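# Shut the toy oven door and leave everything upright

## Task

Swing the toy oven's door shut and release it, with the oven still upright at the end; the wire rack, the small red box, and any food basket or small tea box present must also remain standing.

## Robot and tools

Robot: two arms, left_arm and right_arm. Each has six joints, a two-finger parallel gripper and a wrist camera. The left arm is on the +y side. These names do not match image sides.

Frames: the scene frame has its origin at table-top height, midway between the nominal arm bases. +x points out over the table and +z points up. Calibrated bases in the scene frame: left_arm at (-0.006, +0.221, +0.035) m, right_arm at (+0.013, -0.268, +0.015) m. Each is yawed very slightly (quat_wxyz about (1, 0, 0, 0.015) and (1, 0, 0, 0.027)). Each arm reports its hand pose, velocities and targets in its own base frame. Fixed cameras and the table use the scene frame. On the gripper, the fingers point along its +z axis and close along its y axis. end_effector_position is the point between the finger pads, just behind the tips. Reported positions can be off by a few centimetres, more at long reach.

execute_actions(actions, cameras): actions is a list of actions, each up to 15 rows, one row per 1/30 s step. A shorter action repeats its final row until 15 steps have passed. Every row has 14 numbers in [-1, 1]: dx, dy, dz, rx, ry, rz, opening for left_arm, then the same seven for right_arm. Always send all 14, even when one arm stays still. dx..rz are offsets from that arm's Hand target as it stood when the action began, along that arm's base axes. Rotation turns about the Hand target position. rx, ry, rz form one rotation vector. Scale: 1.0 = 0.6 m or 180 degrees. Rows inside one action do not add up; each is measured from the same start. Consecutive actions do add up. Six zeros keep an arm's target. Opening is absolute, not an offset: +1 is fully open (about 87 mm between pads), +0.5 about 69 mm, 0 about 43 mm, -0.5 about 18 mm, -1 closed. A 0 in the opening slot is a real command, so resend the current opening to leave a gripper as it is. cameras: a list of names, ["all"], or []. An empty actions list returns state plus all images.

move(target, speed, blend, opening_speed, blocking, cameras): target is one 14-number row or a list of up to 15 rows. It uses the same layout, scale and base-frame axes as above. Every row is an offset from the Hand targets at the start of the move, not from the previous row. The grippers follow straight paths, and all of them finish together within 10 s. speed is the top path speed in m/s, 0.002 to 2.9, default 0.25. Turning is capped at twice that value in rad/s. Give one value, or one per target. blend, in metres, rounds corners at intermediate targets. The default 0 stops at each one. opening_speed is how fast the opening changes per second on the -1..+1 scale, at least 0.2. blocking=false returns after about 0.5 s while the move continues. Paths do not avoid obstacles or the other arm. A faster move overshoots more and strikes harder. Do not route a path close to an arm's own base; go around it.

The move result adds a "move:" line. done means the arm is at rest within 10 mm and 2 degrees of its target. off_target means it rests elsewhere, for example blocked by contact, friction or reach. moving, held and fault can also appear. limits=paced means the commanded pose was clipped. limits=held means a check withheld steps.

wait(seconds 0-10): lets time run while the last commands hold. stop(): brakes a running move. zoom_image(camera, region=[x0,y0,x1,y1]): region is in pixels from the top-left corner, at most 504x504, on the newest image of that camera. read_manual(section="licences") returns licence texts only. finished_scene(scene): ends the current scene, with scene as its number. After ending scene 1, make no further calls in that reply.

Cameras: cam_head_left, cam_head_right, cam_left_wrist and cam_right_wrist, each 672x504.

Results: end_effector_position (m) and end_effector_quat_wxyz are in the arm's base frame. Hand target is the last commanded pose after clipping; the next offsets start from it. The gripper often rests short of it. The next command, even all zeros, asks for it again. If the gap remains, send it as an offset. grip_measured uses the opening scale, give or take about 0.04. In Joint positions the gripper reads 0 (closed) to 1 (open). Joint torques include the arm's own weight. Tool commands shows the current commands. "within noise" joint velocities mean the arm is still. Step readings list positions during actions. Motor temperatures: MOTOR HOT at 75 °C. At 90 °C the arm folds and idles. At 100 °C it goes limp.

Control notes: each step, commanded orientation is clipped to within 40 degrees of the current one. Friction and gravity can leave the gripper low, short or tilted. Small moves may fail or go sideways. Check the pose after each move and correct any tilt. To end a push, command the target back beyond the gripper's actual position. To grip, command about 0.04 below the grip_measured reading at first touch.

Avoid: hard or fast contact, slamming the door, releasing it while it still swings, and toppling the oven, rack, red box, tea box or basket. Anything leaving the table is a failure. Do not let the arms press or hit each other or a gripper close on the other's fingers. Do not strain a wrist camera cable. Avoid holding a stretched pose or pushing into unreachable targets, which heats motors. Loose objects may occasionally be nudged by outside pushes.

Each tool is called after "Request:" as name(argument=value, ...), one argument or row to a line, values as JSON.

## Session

Request:
execute_actions(
  actions=[],
)

Request:
zoom_image(
  camera="cam_head_left",
  region=[200, 200, 440, 400],
)

Request:
zoom_image(
  camera="cam_head_right",
  region=[230, 200, 470, 400],
)

Scene clock: 0.00 s.
left_arm: end_effector_position=(+0.3697, +0.0327, +0.0371) grip_measured=+0.978 end_effector_quat_wxyz=(+0.565, -0.077, +0.816, +0.090) | right_arm: end_effector_position=(+0.3771, -0.0313, +0.0395) grip_measured=+1.000 end_effector_quat_wxyz=(+0.563, +0.077, +0.819, -0.080)
Joint positions: left_arm=[-0.033 1.582 0.325 0.892 -0.267 -0.036 0.989] | right_arm=[0.023 1.585 0.361 0.851 0.24 0.045 1]
Joint velocities: within noise
Joint torques (N m): no reading
Motor temperatures (°C): left_arm=[22 20 24 21 21 22 23] | right_arm=[22 23 22 22 22 20 23]
Heat: left arm: 24 °C; right arm: 23 °C.
Hand target: left_arm +0.3732, +0.0326, +0.0427; +0.572, -0.078, +0.811, +0.089 | right_arm +0.3833, -0.0312, +0.0505; +0.578, +0.079, +0.809, -0.078
Tool commands: left_gripper/opening=+1.0 right_gripper/opening=+1.0

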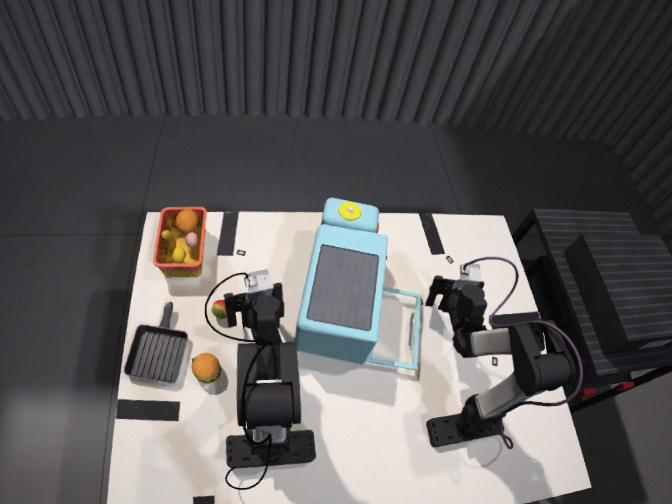

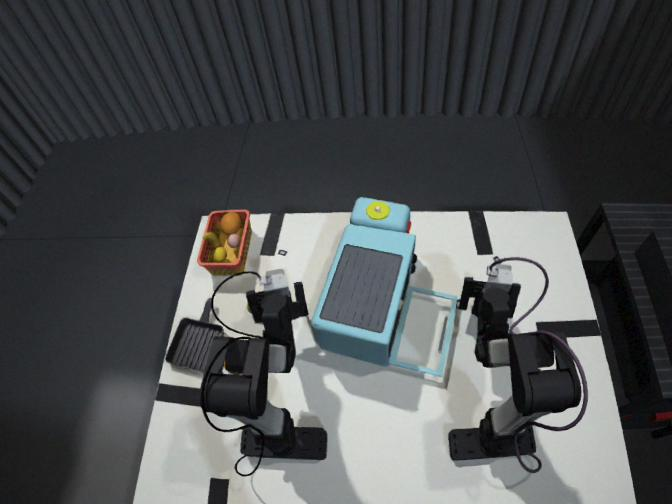

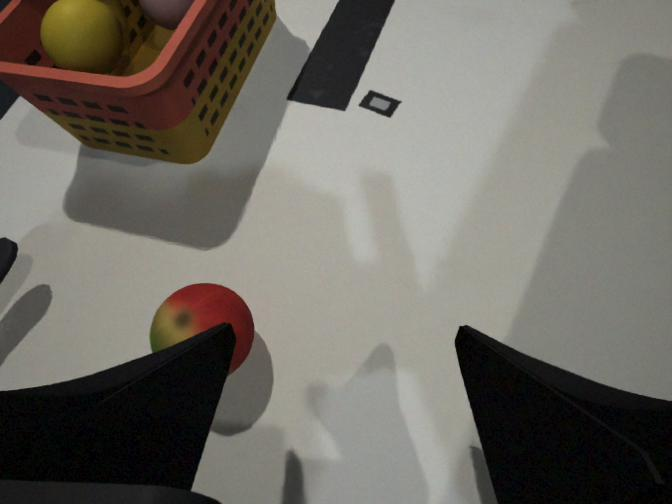

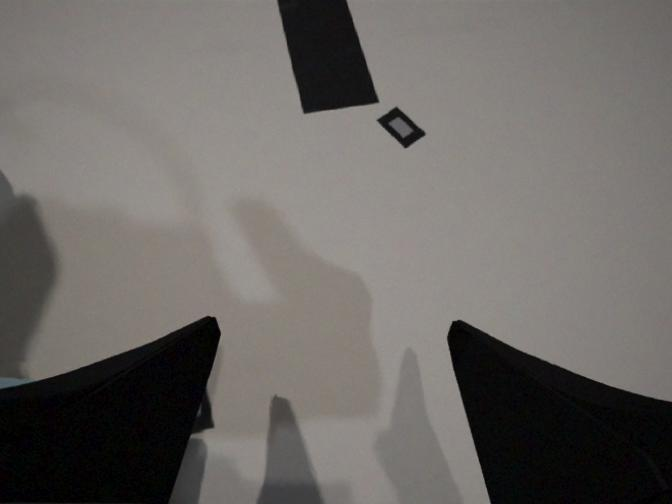

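Scaled by 2.100 from the camera's 672x504 image, which has a finer 960x720 frame.

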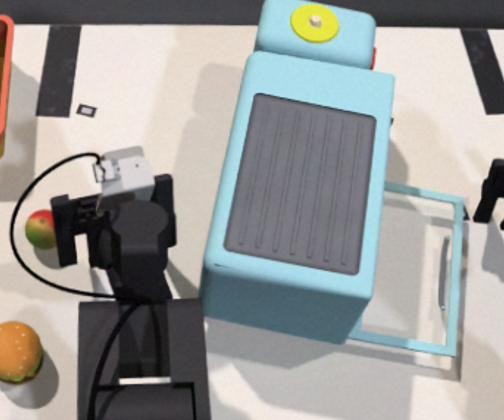

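Scaled by 2.100 from the camera's 672x504 image, which has a finer 960x720 frame.

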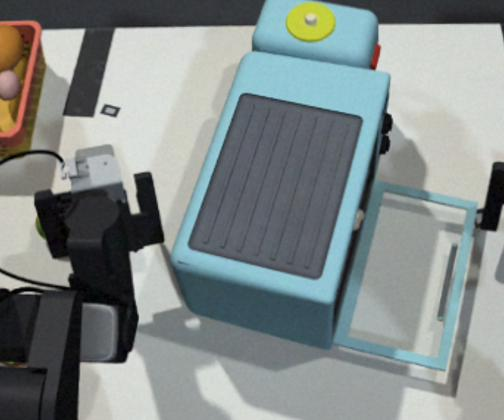

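Request:
move(
  target=[
    [0,0,0,0,0,0,1,0,0,0.083,0,0,0,-1],
    [0,0,0,0,0,0,1,-0.032,-0.015,0.041,0.408,0.2155,0.108,-1],
  ],
  speed=0.4,
  blend=0.03,
  cameras=["cam_right_wrist","cam_head_right","cam_head_left"],
)

Scene clock: 30.77 s.
left_arm: end_effector_position=(+0.3697, +0.0327, +0.0371) grip_measured=+0.978 end_effector_quat_wxyz=(+0.565, -0.077, +0.816, +0.090) | right_arm: end_effector_position=(+0.3569, -0.0379, +0.0701) grip_measured=-0.966 end_effector_quat_wxyz=(+0.132, +0.255, +0.834, +0.471)
Joint positions: left_arm=[-0.033 1.582 0.325 0.892 -0.267 -0.036 0.989] | right_arm=[-0.541 2.023 1.304 -0.805 -1.022 0.079 0.017]
Joint torques (N m): left_arm=[0.06 -4.44 5.41 1.96 -0.03 0.09] | right_arm=[-0.44 -9.01 6.64 0.38 -0.69 -0.17]
Motor temperatures (°C): left_arm=[22 22 26 26 21 22 23] | right_arm=[22 25 24 25 22 21 23]
Heat: left arm: 26 °C; right arm: 25 °C.
Hand target: left_arm +0.3732, +0.0326, +0.0427; +0.572, -0.078, +0.811, +0.089 | right_arm +0.3642, -0.0403, +0.0752; +0.142, +0.246, +0.831, +0.479
Off the commanded pose: left_arm 0.007 m, 1 deg | right_arm 0.009 m, 2 deg.
move: done; blend cut to 0.0249 m at target 1
Images, in order (width x height): cam_head_left 672x504, cam_head_right 672x504, cam_right_wrist 672x504.

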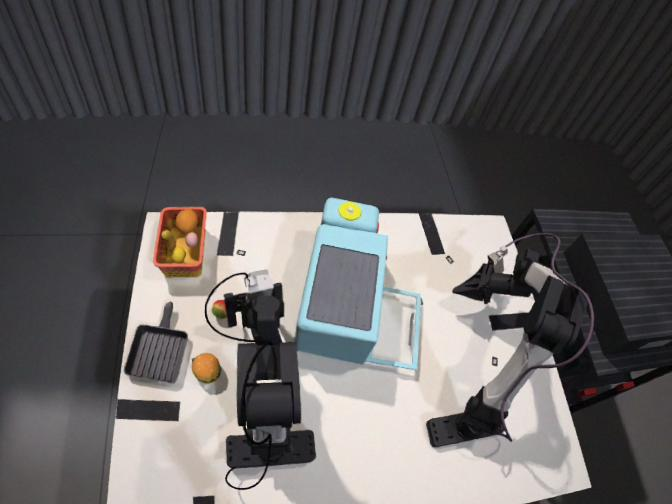

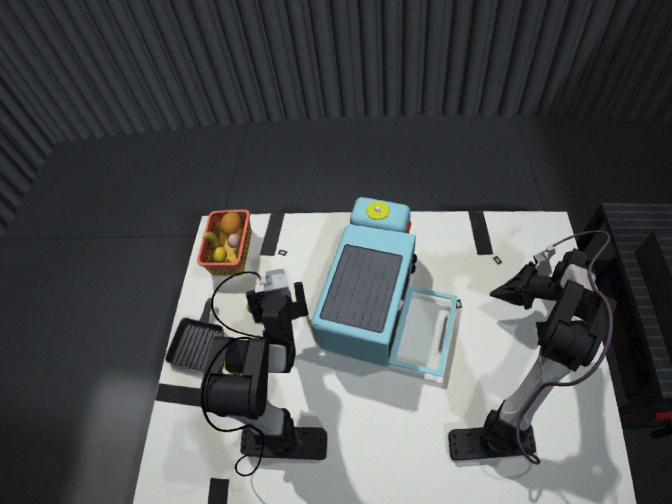

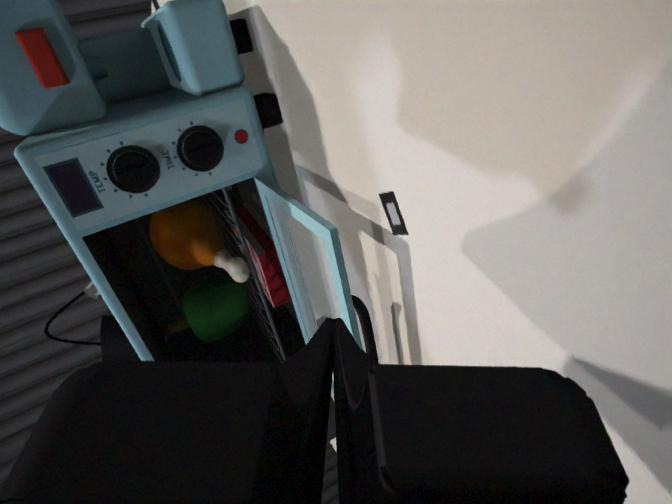

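Request:
zoom_image(
  camera="cam_right_wrist",
  region=[240, 160, 420, 360],
)

Scaled by 2.520 from the camera's 672x504 image, which has a finer 960x720 frame.

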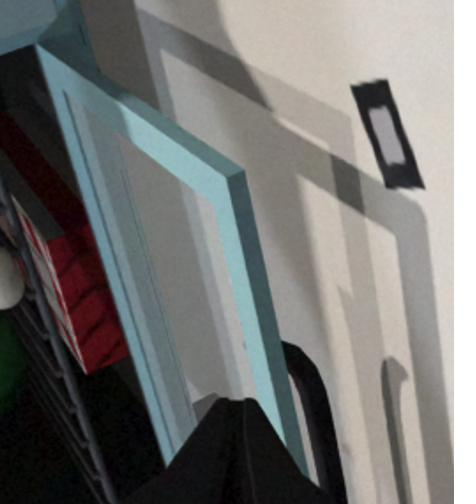

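Request:
move(
  target=[0,0,0,0,0,0,1,-0.031,0.101,-0.1137,0,0,0,-1],
  speed=0.2,
  cameras=["cam_right_wrist","cam_head_right"],
)

Request:
zoom_image(
  camera="cam_right_wrist",
  region=[180, 160, 480, 400],
)

Scene clock: 55.87 s.
left_arm: end_effector_position=(+0.3697, +0.0327, +0.0371) grip_measured=+0.978 end_effector_quat_wxyz=(+0.565, -0.077, +0.816, +0.090) | right_arm: end_effector_position=(+0.3440, +0.0204, +0.0061) grip_measured=-0.966 end_effector_quat_wxyz=(+0.135, +0.249, +0.830, +0.480)
Joint positions: left_arm=[-0.033 1.582 0.325 0.892 -0.267 -0.036 0.989] | right_arm=[-0.412 2.023 0.956 -0.248 -1.024 0.315 0.017]
Joint torques (N m): left_arm=[0.18 -4.42 5.59 1.96 -0.04 0.13] | right_arm=[-0.28 -9.99 3.12 0.85 -0.43 -0.01]
Heat: left arm: 28 °C; right arm: 29 °C.
Hand target: left_arm +0.3732, +0.0326, +0.0427; +0.572, -0.078, +0.811, +0.089 | right_arm +0.3455, +0.0204, +0.0070; +0.142, +0.246, +0.831, +0.479
Off the commanded pose: left_arm 0.007 m, 1 deg | right_arm 0.002 m, 1 deg.
move: done
Images, in order (width x height): cam_head_right 672x504, cam_right_wrist 672x504.

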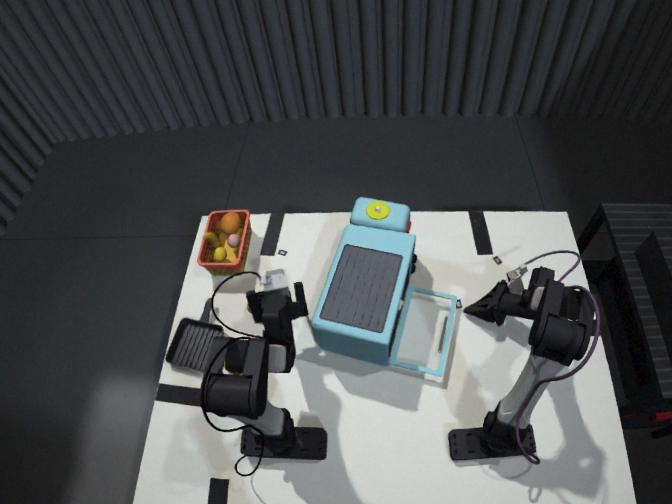

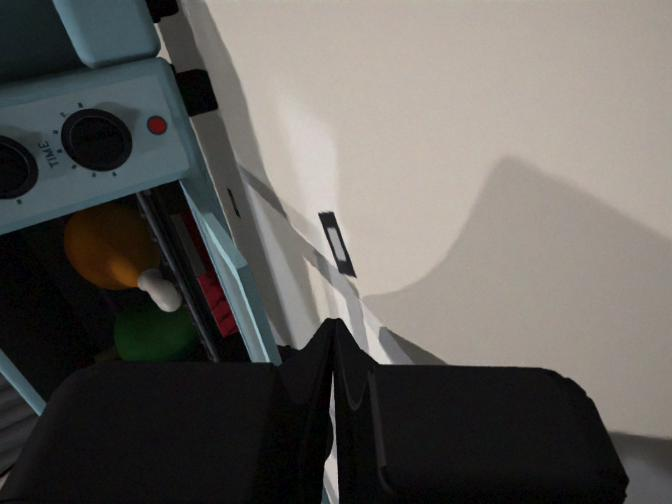

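Scaled by 1.680 from the camera's 672x504 image, which has a finer 960x720 frame.

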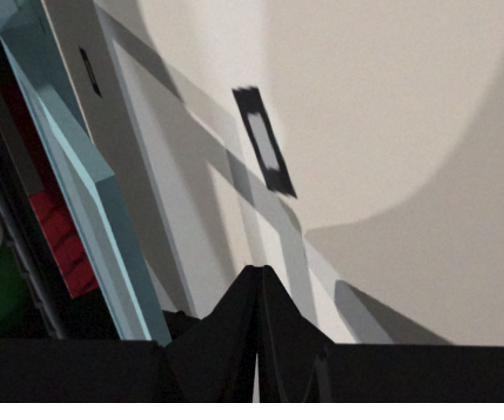

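Request:
move(
  target=[
    [0,0,0,0,0,0,1,0.0227,0.0663,-0.0017,0,0,0,-1],
    [0,0,0,0,0,0,1,0.0268,0.0825,0.1267,0,0,0,-1],
    [0,0,0,0,0,0,1,0.0442,0.1492,0.22,0,0,0,-1],
    [0,0,0,0,0,0,1,0.0607,0.2132,0.2467,0,0,0,-1],
    [0,0,0,0,0,0,1,0.0773,0.2777,0.25,0,0,0,-1],
  ],
  speed=[0.12,0.12,0.14,0.12,0.08],
  blend=0.015,
  cameras=["cam_right_wrist","cam_head_right"],
)

Scene clock: 76.23 s.
left_arm: end_effector_position=(+0.3697, +0.0327, +0.0371) grip_measured=+0.978 end_effector_quat_wxyz=(+0.565, -0.077, +0.816, +0.090) | right_arm: end_effector_position=(+0.3745, +0.1746, +0.1329) grip_measured=-0.966 end_effector_quat_wxyz=(+0.099, +0.272, +0.837, +0.465)
Joint positions: left_arm=[-0.033 1.582 0.325 0.892 -0.267 -0.036 0.989] | right_arm=[0.074 1.7 1.08 -0.241 -0.763 0.998 0.017]
Joint torques (N m): left_arm=[0.13 -4.49 5.44 1.95 -0.04 0.11] | right_arm=[2.36 -10.13 8.29 1.8 -0.01 0.19]
Motor temperatures (°C): left_arm=[22 23 28 30 21 22 23] | right_arm=[22 31 25 24 22 21 23]
Heat: left arm: 30 °C; right arm: 31 °C.
Hand target: left_arm +0.3732, +0.0326, +0.0427; +0.572, -0.078, +0.811, +0.089 | right_arm +0.3919, +0.1870, +0.1570; +0.142, +0.246, +0.831, +0.479
Off the commanded pose: left_arm 0.007 m, 1 deg | right_arm 0.032 m, 6 deg.
move: off_target (right_arm)
Images, in order (width x height): cam_head_right 672x504, cam_right_wrist 672x504.

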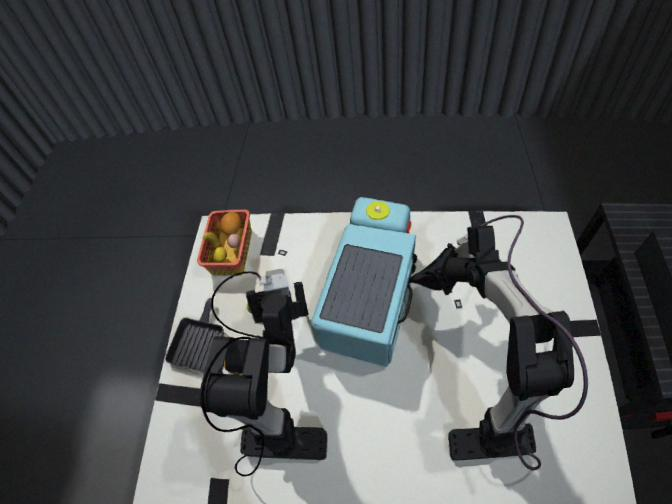

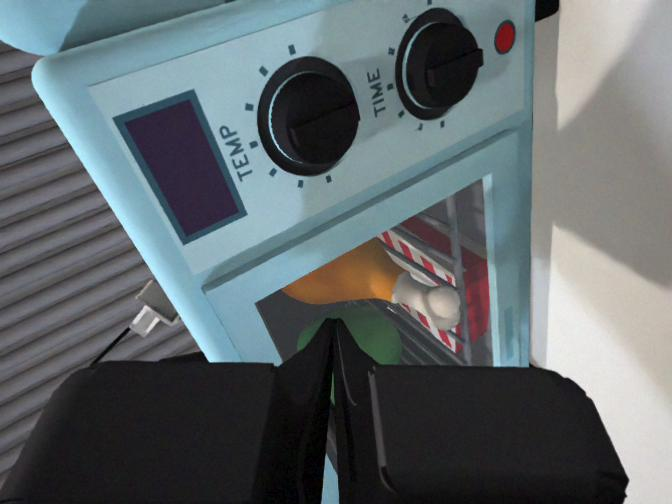

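Request:
move(
  target=[
    [0,0,0,0,0,0,1,0.0042,0.0162,0,0,0,0,-1],
    [0,0,0,0,0,0,1,-0.0142,-0.0548,-0.0083,0,0,0,-1],
    [0,0,0,0,0,0,1,-0.06,-0.2323,-0.0033,0,0,0,-1],
  ],
  speed=[0.06,0.08,0.25],
  blend=[0,0.01,0],
  cameras=["all"],
)

Scene clock: 83.57 s.
left_arm: end_effector_position=(+0.3697, +0.0327, +0.0371) grip_measured=+0.978 end_effector_quat_wxyz=(+0.565, -0.077, +0.816, +0.090) | right_arm: end_effector_position=(+0.3492, +0.0471, +0.1419) grip_measured=-0.966 end_effector_quat_wxyz=(+0.126, +0.264, +0.833, +0.470)
Joint positions: left_arm=[-0.033 1.582 0.325 0.892 -0.267 -0.036 0.989] | right_arm=[-0.324 1.691 1.153 -0.658 -0.971 0.489 0.017]
Joint torques (N m): left_arm=[0.12 -4.41 5.57 1.93 -0.07 0.09] | right_arm=[-0.13 -8.38 7.53 0.81 -0.62 -0.16]
Heat: left arm: 30 °C; right arm: 31 °C.
Hand target: left_arm +0.3732, +0.0326, +0.0427; +0.572, -0.078, +0.811, +0.089 | right_arm +0.3559, +0.0476, +0.1550; +0.142, +0.246, +0.830, +0.479
Off the commanded pose: left_arm 0.007 m, 1 deg | right_arm 0.015 m, 3 deg.
move: off_target (right_arm)

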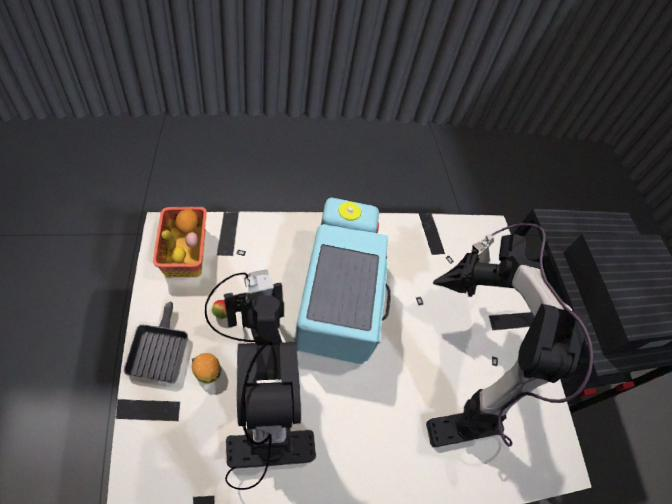

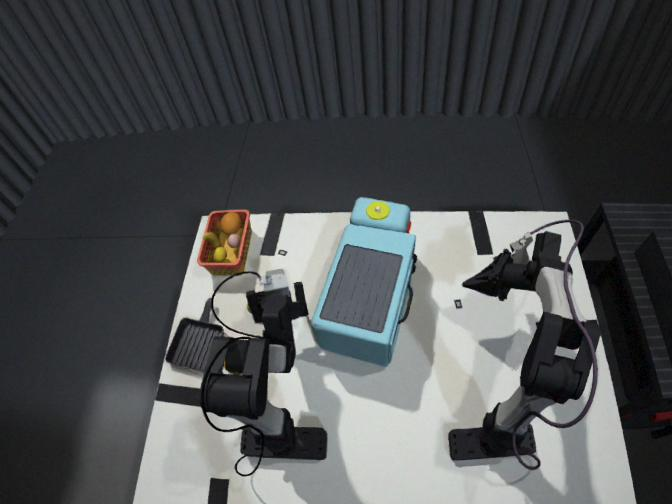

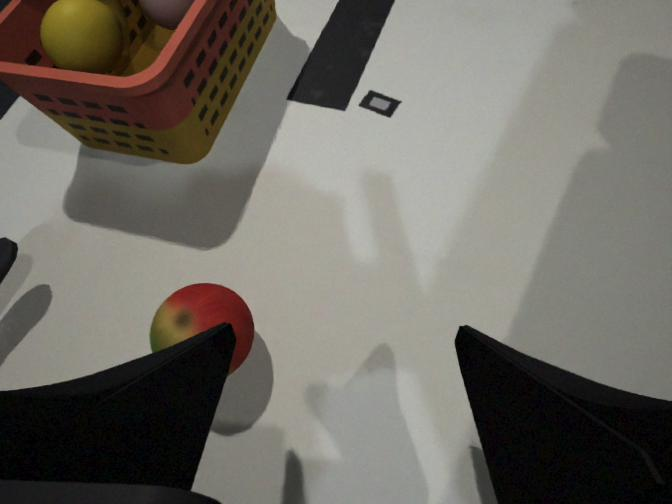

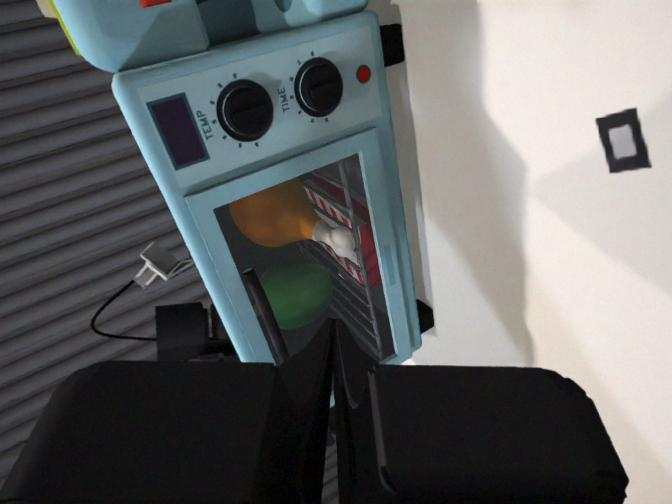

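Closed.

Request:
finished_scene(
  scene=2,
)

The scene is finished: the task was done.


## Next scene

The same job, from a new start.

Request:
execute_actions(
  actions=[],
)

Request:
zoom_image(
  camera="cam_head_left",
  region=[200, 200, 440, 400],
)

Request:
zoom_image(
  camera="cam_head_right",
  region=[230, 200, 470, 400],
)

Scene clock: 0.00 s.
left_arm: end_effector_position=(+0.3035, +0.0828, +0.2945) grip_measured=+0.978 end_effector_quat_wxyz=(+0.756, -0.186, +0.628, -0.003) | right_arm: end_effector_position=(+0.3015, -0.0170, +0.3561) grip_measured=+1.000 end_effector_quat_wxyz=(+0.762, +0.014, +0.648, -0.014)
Joint positions: left_arm=[0.33 0.657 0.511 0.289 0.045 -0.298 0.989] | right_arm=[-0.081 0.656 0.749 0.069 -0.039 0.01 1]
Joint velocities: within noise
Joint torques (N m): no reading
Motor temperatures (°C): left_arm=[22 20 23 21 21 22 23] | right_arm=[22 23 21 22 22 20 23]
Heat: left arm: 23 °C; right arm: 23 °C.
Hand target: left_arm +0.3034, +0.0827, +0.3010; +0.760, -0.184, +0.623, -0.002 | right_arm +0.3003, -0.0169, +0.3656; +0.770, +0.014, +0.638, -0.015
Tool commands: left_gripper/opening=+1.0 right_gripper/opening=+1.0

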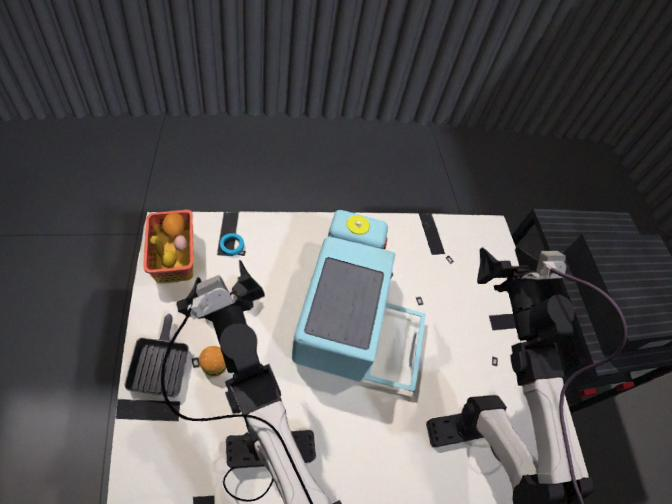

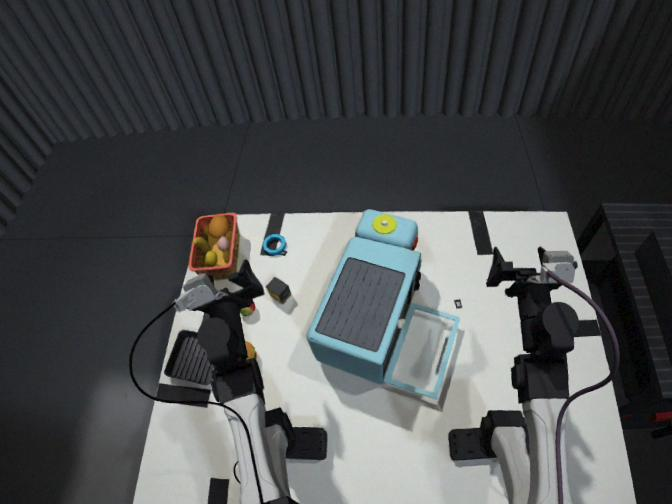

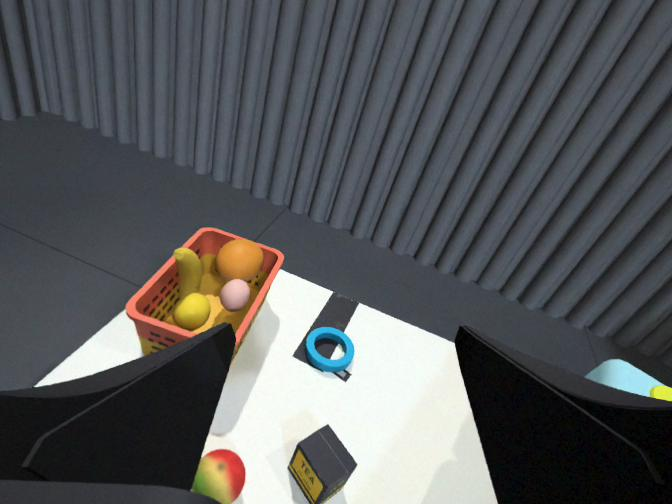

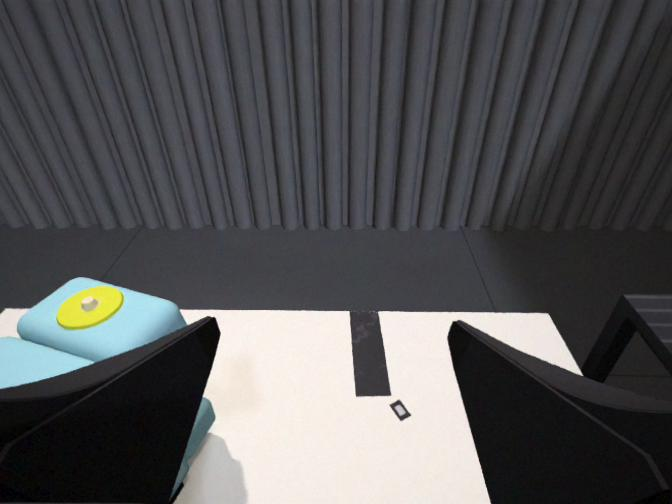

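Scaled by 2.100 from the camera's 672x504 image, which has a finer 960x720 frame.

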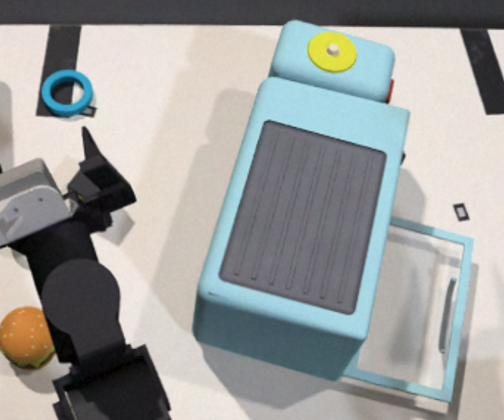

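Scaled by 2.100 from the camera's 672x504 image, which has a finer 960x720 frame.

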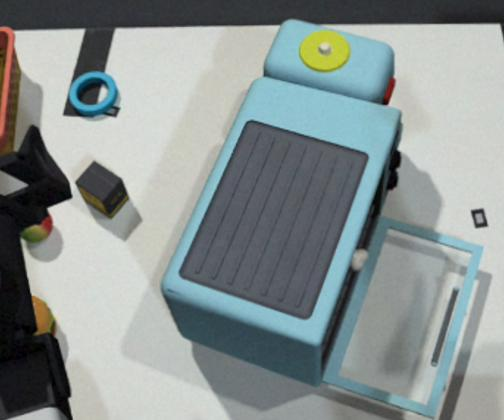

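Request:
move(
  target=[
    [0,0,0,0,0,0,1,-0.05,-0.0385,-0.393,0.368,0.392,0.164,-1],
    [0,0,0,0,0,0,1,-0.0305,0.0265,-0.559,0.368,0.392,0.164,-1],
  ],
  speed=[0.5,0.25],
  blend=0.03,
  cameras=["cam_right_wrist","cam_head_right"],
)

Request:
zoom_image(
  camera="cam_right_wrist",
  region=[180, 160, 480, 400],
)

Scene clock: 21.17 s.
left_arm: end_effector_position=(+0.3035, +0.0828, +0.2945) grip_measured=+0.978 end_effector_quat_wxyz=(+0.756, -0.186, +0.628, -0.003) | right_arm: end_effector_position=(+0.2808, -0.0044, +0.0279) grip_measured=-0.966 end_effector_quat_wxyz=(+0.136, +0.251, +0.835, +0.471)
Joint positions: left_arm=[0.33 0.657 0.511 0.289 0.045 -0.298 0.989] | right_arm=[-0.579 1.868 0.87 -0.582 -1.025 0 0.017]
Joint torques (N m): left_arm=[0.17 0.73 8.14 1.86 -0.02 0.13] | right_arm=[0.14 -8.34 2.85 0.47 -0.67 0]
Motor temperatures (°C): left_arm=[22 20 27 26 21 22 23] | right_arm=[22 23 23 24 22 21 23]
Heat: left arm: 27 °C; right arm: 24 °C.
Hand target: left_arm +0.3034, +0.0827, +0.3010; +0.761, -0.184, +0.623, -0.002 | right_arm +0.2820, -0.0009, +0.0301; +0.141, +0.246, +0.830, +0.479
Off the commanded pose: left_arm 0.006 m, 1 deg | right_arm 0.004 m, 1 deg.
move: done
Images, in order (width x height): cam_head_right 672x504, cam_right_wrist 672x504.

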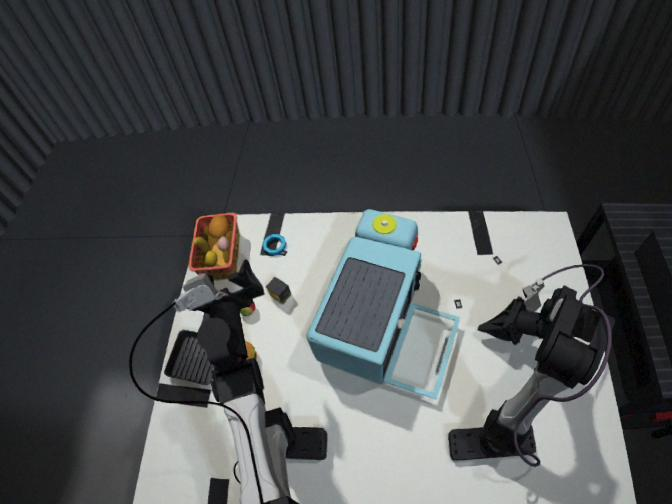

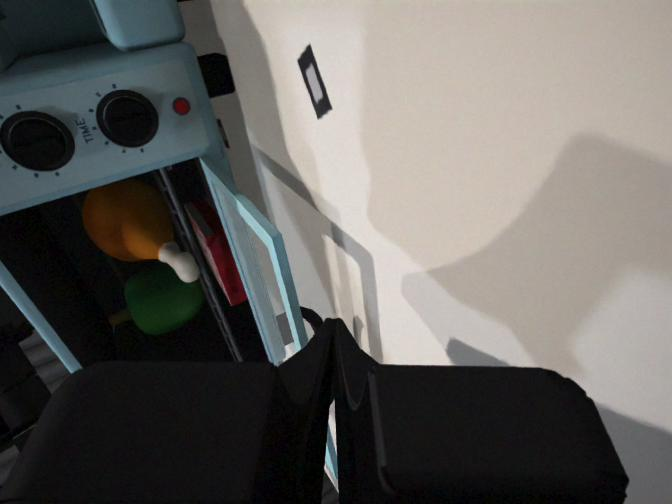

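Scaled by 1.680 from the camera's 672x504 image, which has a finer 960x720 frame.

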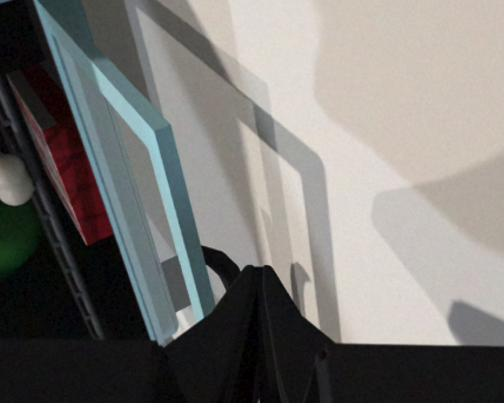

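Request:
move(
  target=[
    [0,0,0,0,0,0,1,0.0033,0.023,-0.0402,0,0,0,-1],
    [0,0,0,0,0,0,1,0.0303,0.102,-0.0402,0,0,0,-1],
    [0,0,0,0,0,0,1,0.0357,0.1177,0.0882,0,0,0,-1],
    [0,0,0,0,0,0,1,0.058,0.183,0.1815,0,0,0,-1],
    [0,0,0,0,0,0,1,0.0792,0.2455,0.2082,0,0,0,-1],
    [0,0,0,0,0,0,1,0.1045,0.3198,0.2115,0,0,0,-1],
    [0,0,0,0,0,0,1,0.0813,0.2518,0.2032,0,0,0,-1],
    [0,0,0,0,0,0,1,0.0143,0.0547,0.2082,0,0,0,-1],
  ],
  speed=[0.15,0.14,0.13,0.14,0.12,0.08,0.08,0.25],
  blend=[0.01,0.015,0.015,0.015,0.015,0,0.01,0],
  cameras=["cam_right_wrist","cam_head_right","cam_head_left"],
)

Scene clock: 44.13 s.
left_arm: end_effector_position=(+0.3035, +0.0828, +0.2945) grip_measured=+0.978 end_effector_quat_wxyz=(+0.756, -0.186, +0.628, -0.003) | right_arm: end_effector_position=(+0.2835, +0.0327, +0.1469) grip_measured=-0.966 end_effector_quat_wxyz=(+0.131, +0.260, +0.832, +0.472)
Joint positions: left_arm=[0.33 0.657 0.511 0.289 0.045 -0.298 0.989] | right_arm=[-0.457 1.521 1.01 -0.872 -1.013 0.253 0.017]
Joint torques (N m): left_arm=[0.18 0.66 8.2 1.86 -0.02 0.12] | right_arm=[-0.1 -5.08 7.27 0.57 -0.64 -0.16]
Heat: left arm: 30 °C; right arm: 25 °C.
Hand target: left_arm +0.3034, +0.0827, +0.3010; +0.761, -0.184, +0.623, -0.002 | right_arm +0.2906, +0.0319, +0.1551; +0.141, +0.246, +0.830, +0.480
Off the commanded pose: left_arm 0.006 m, 1 deg | right_arm 0.011 m, 2 deg.
move: off_target (right_arm)
Images, in order (width x height): cam_head_left 672x504, cam_head_right 672x504, cam_right_wrist 672x504.

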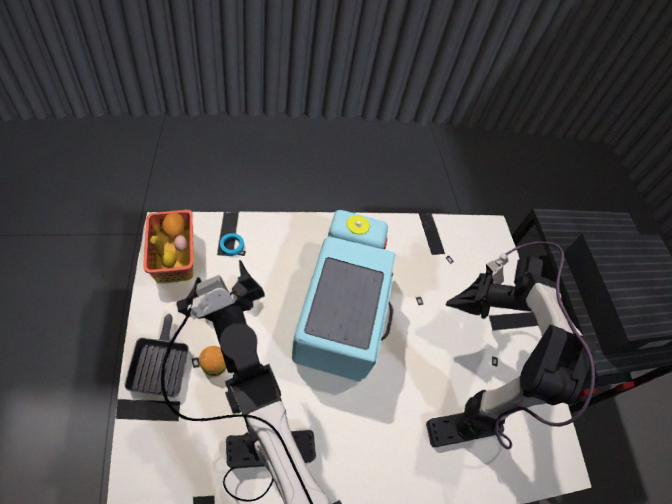

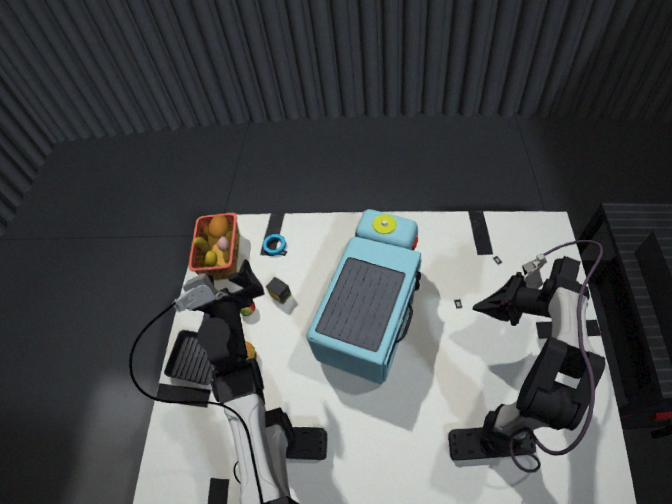

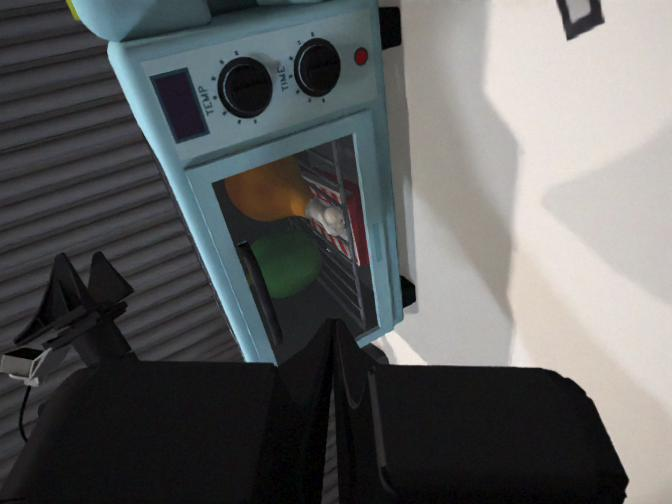

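Request:
finished_scene(
  scene=3,
)

The scene is finished: the task was done.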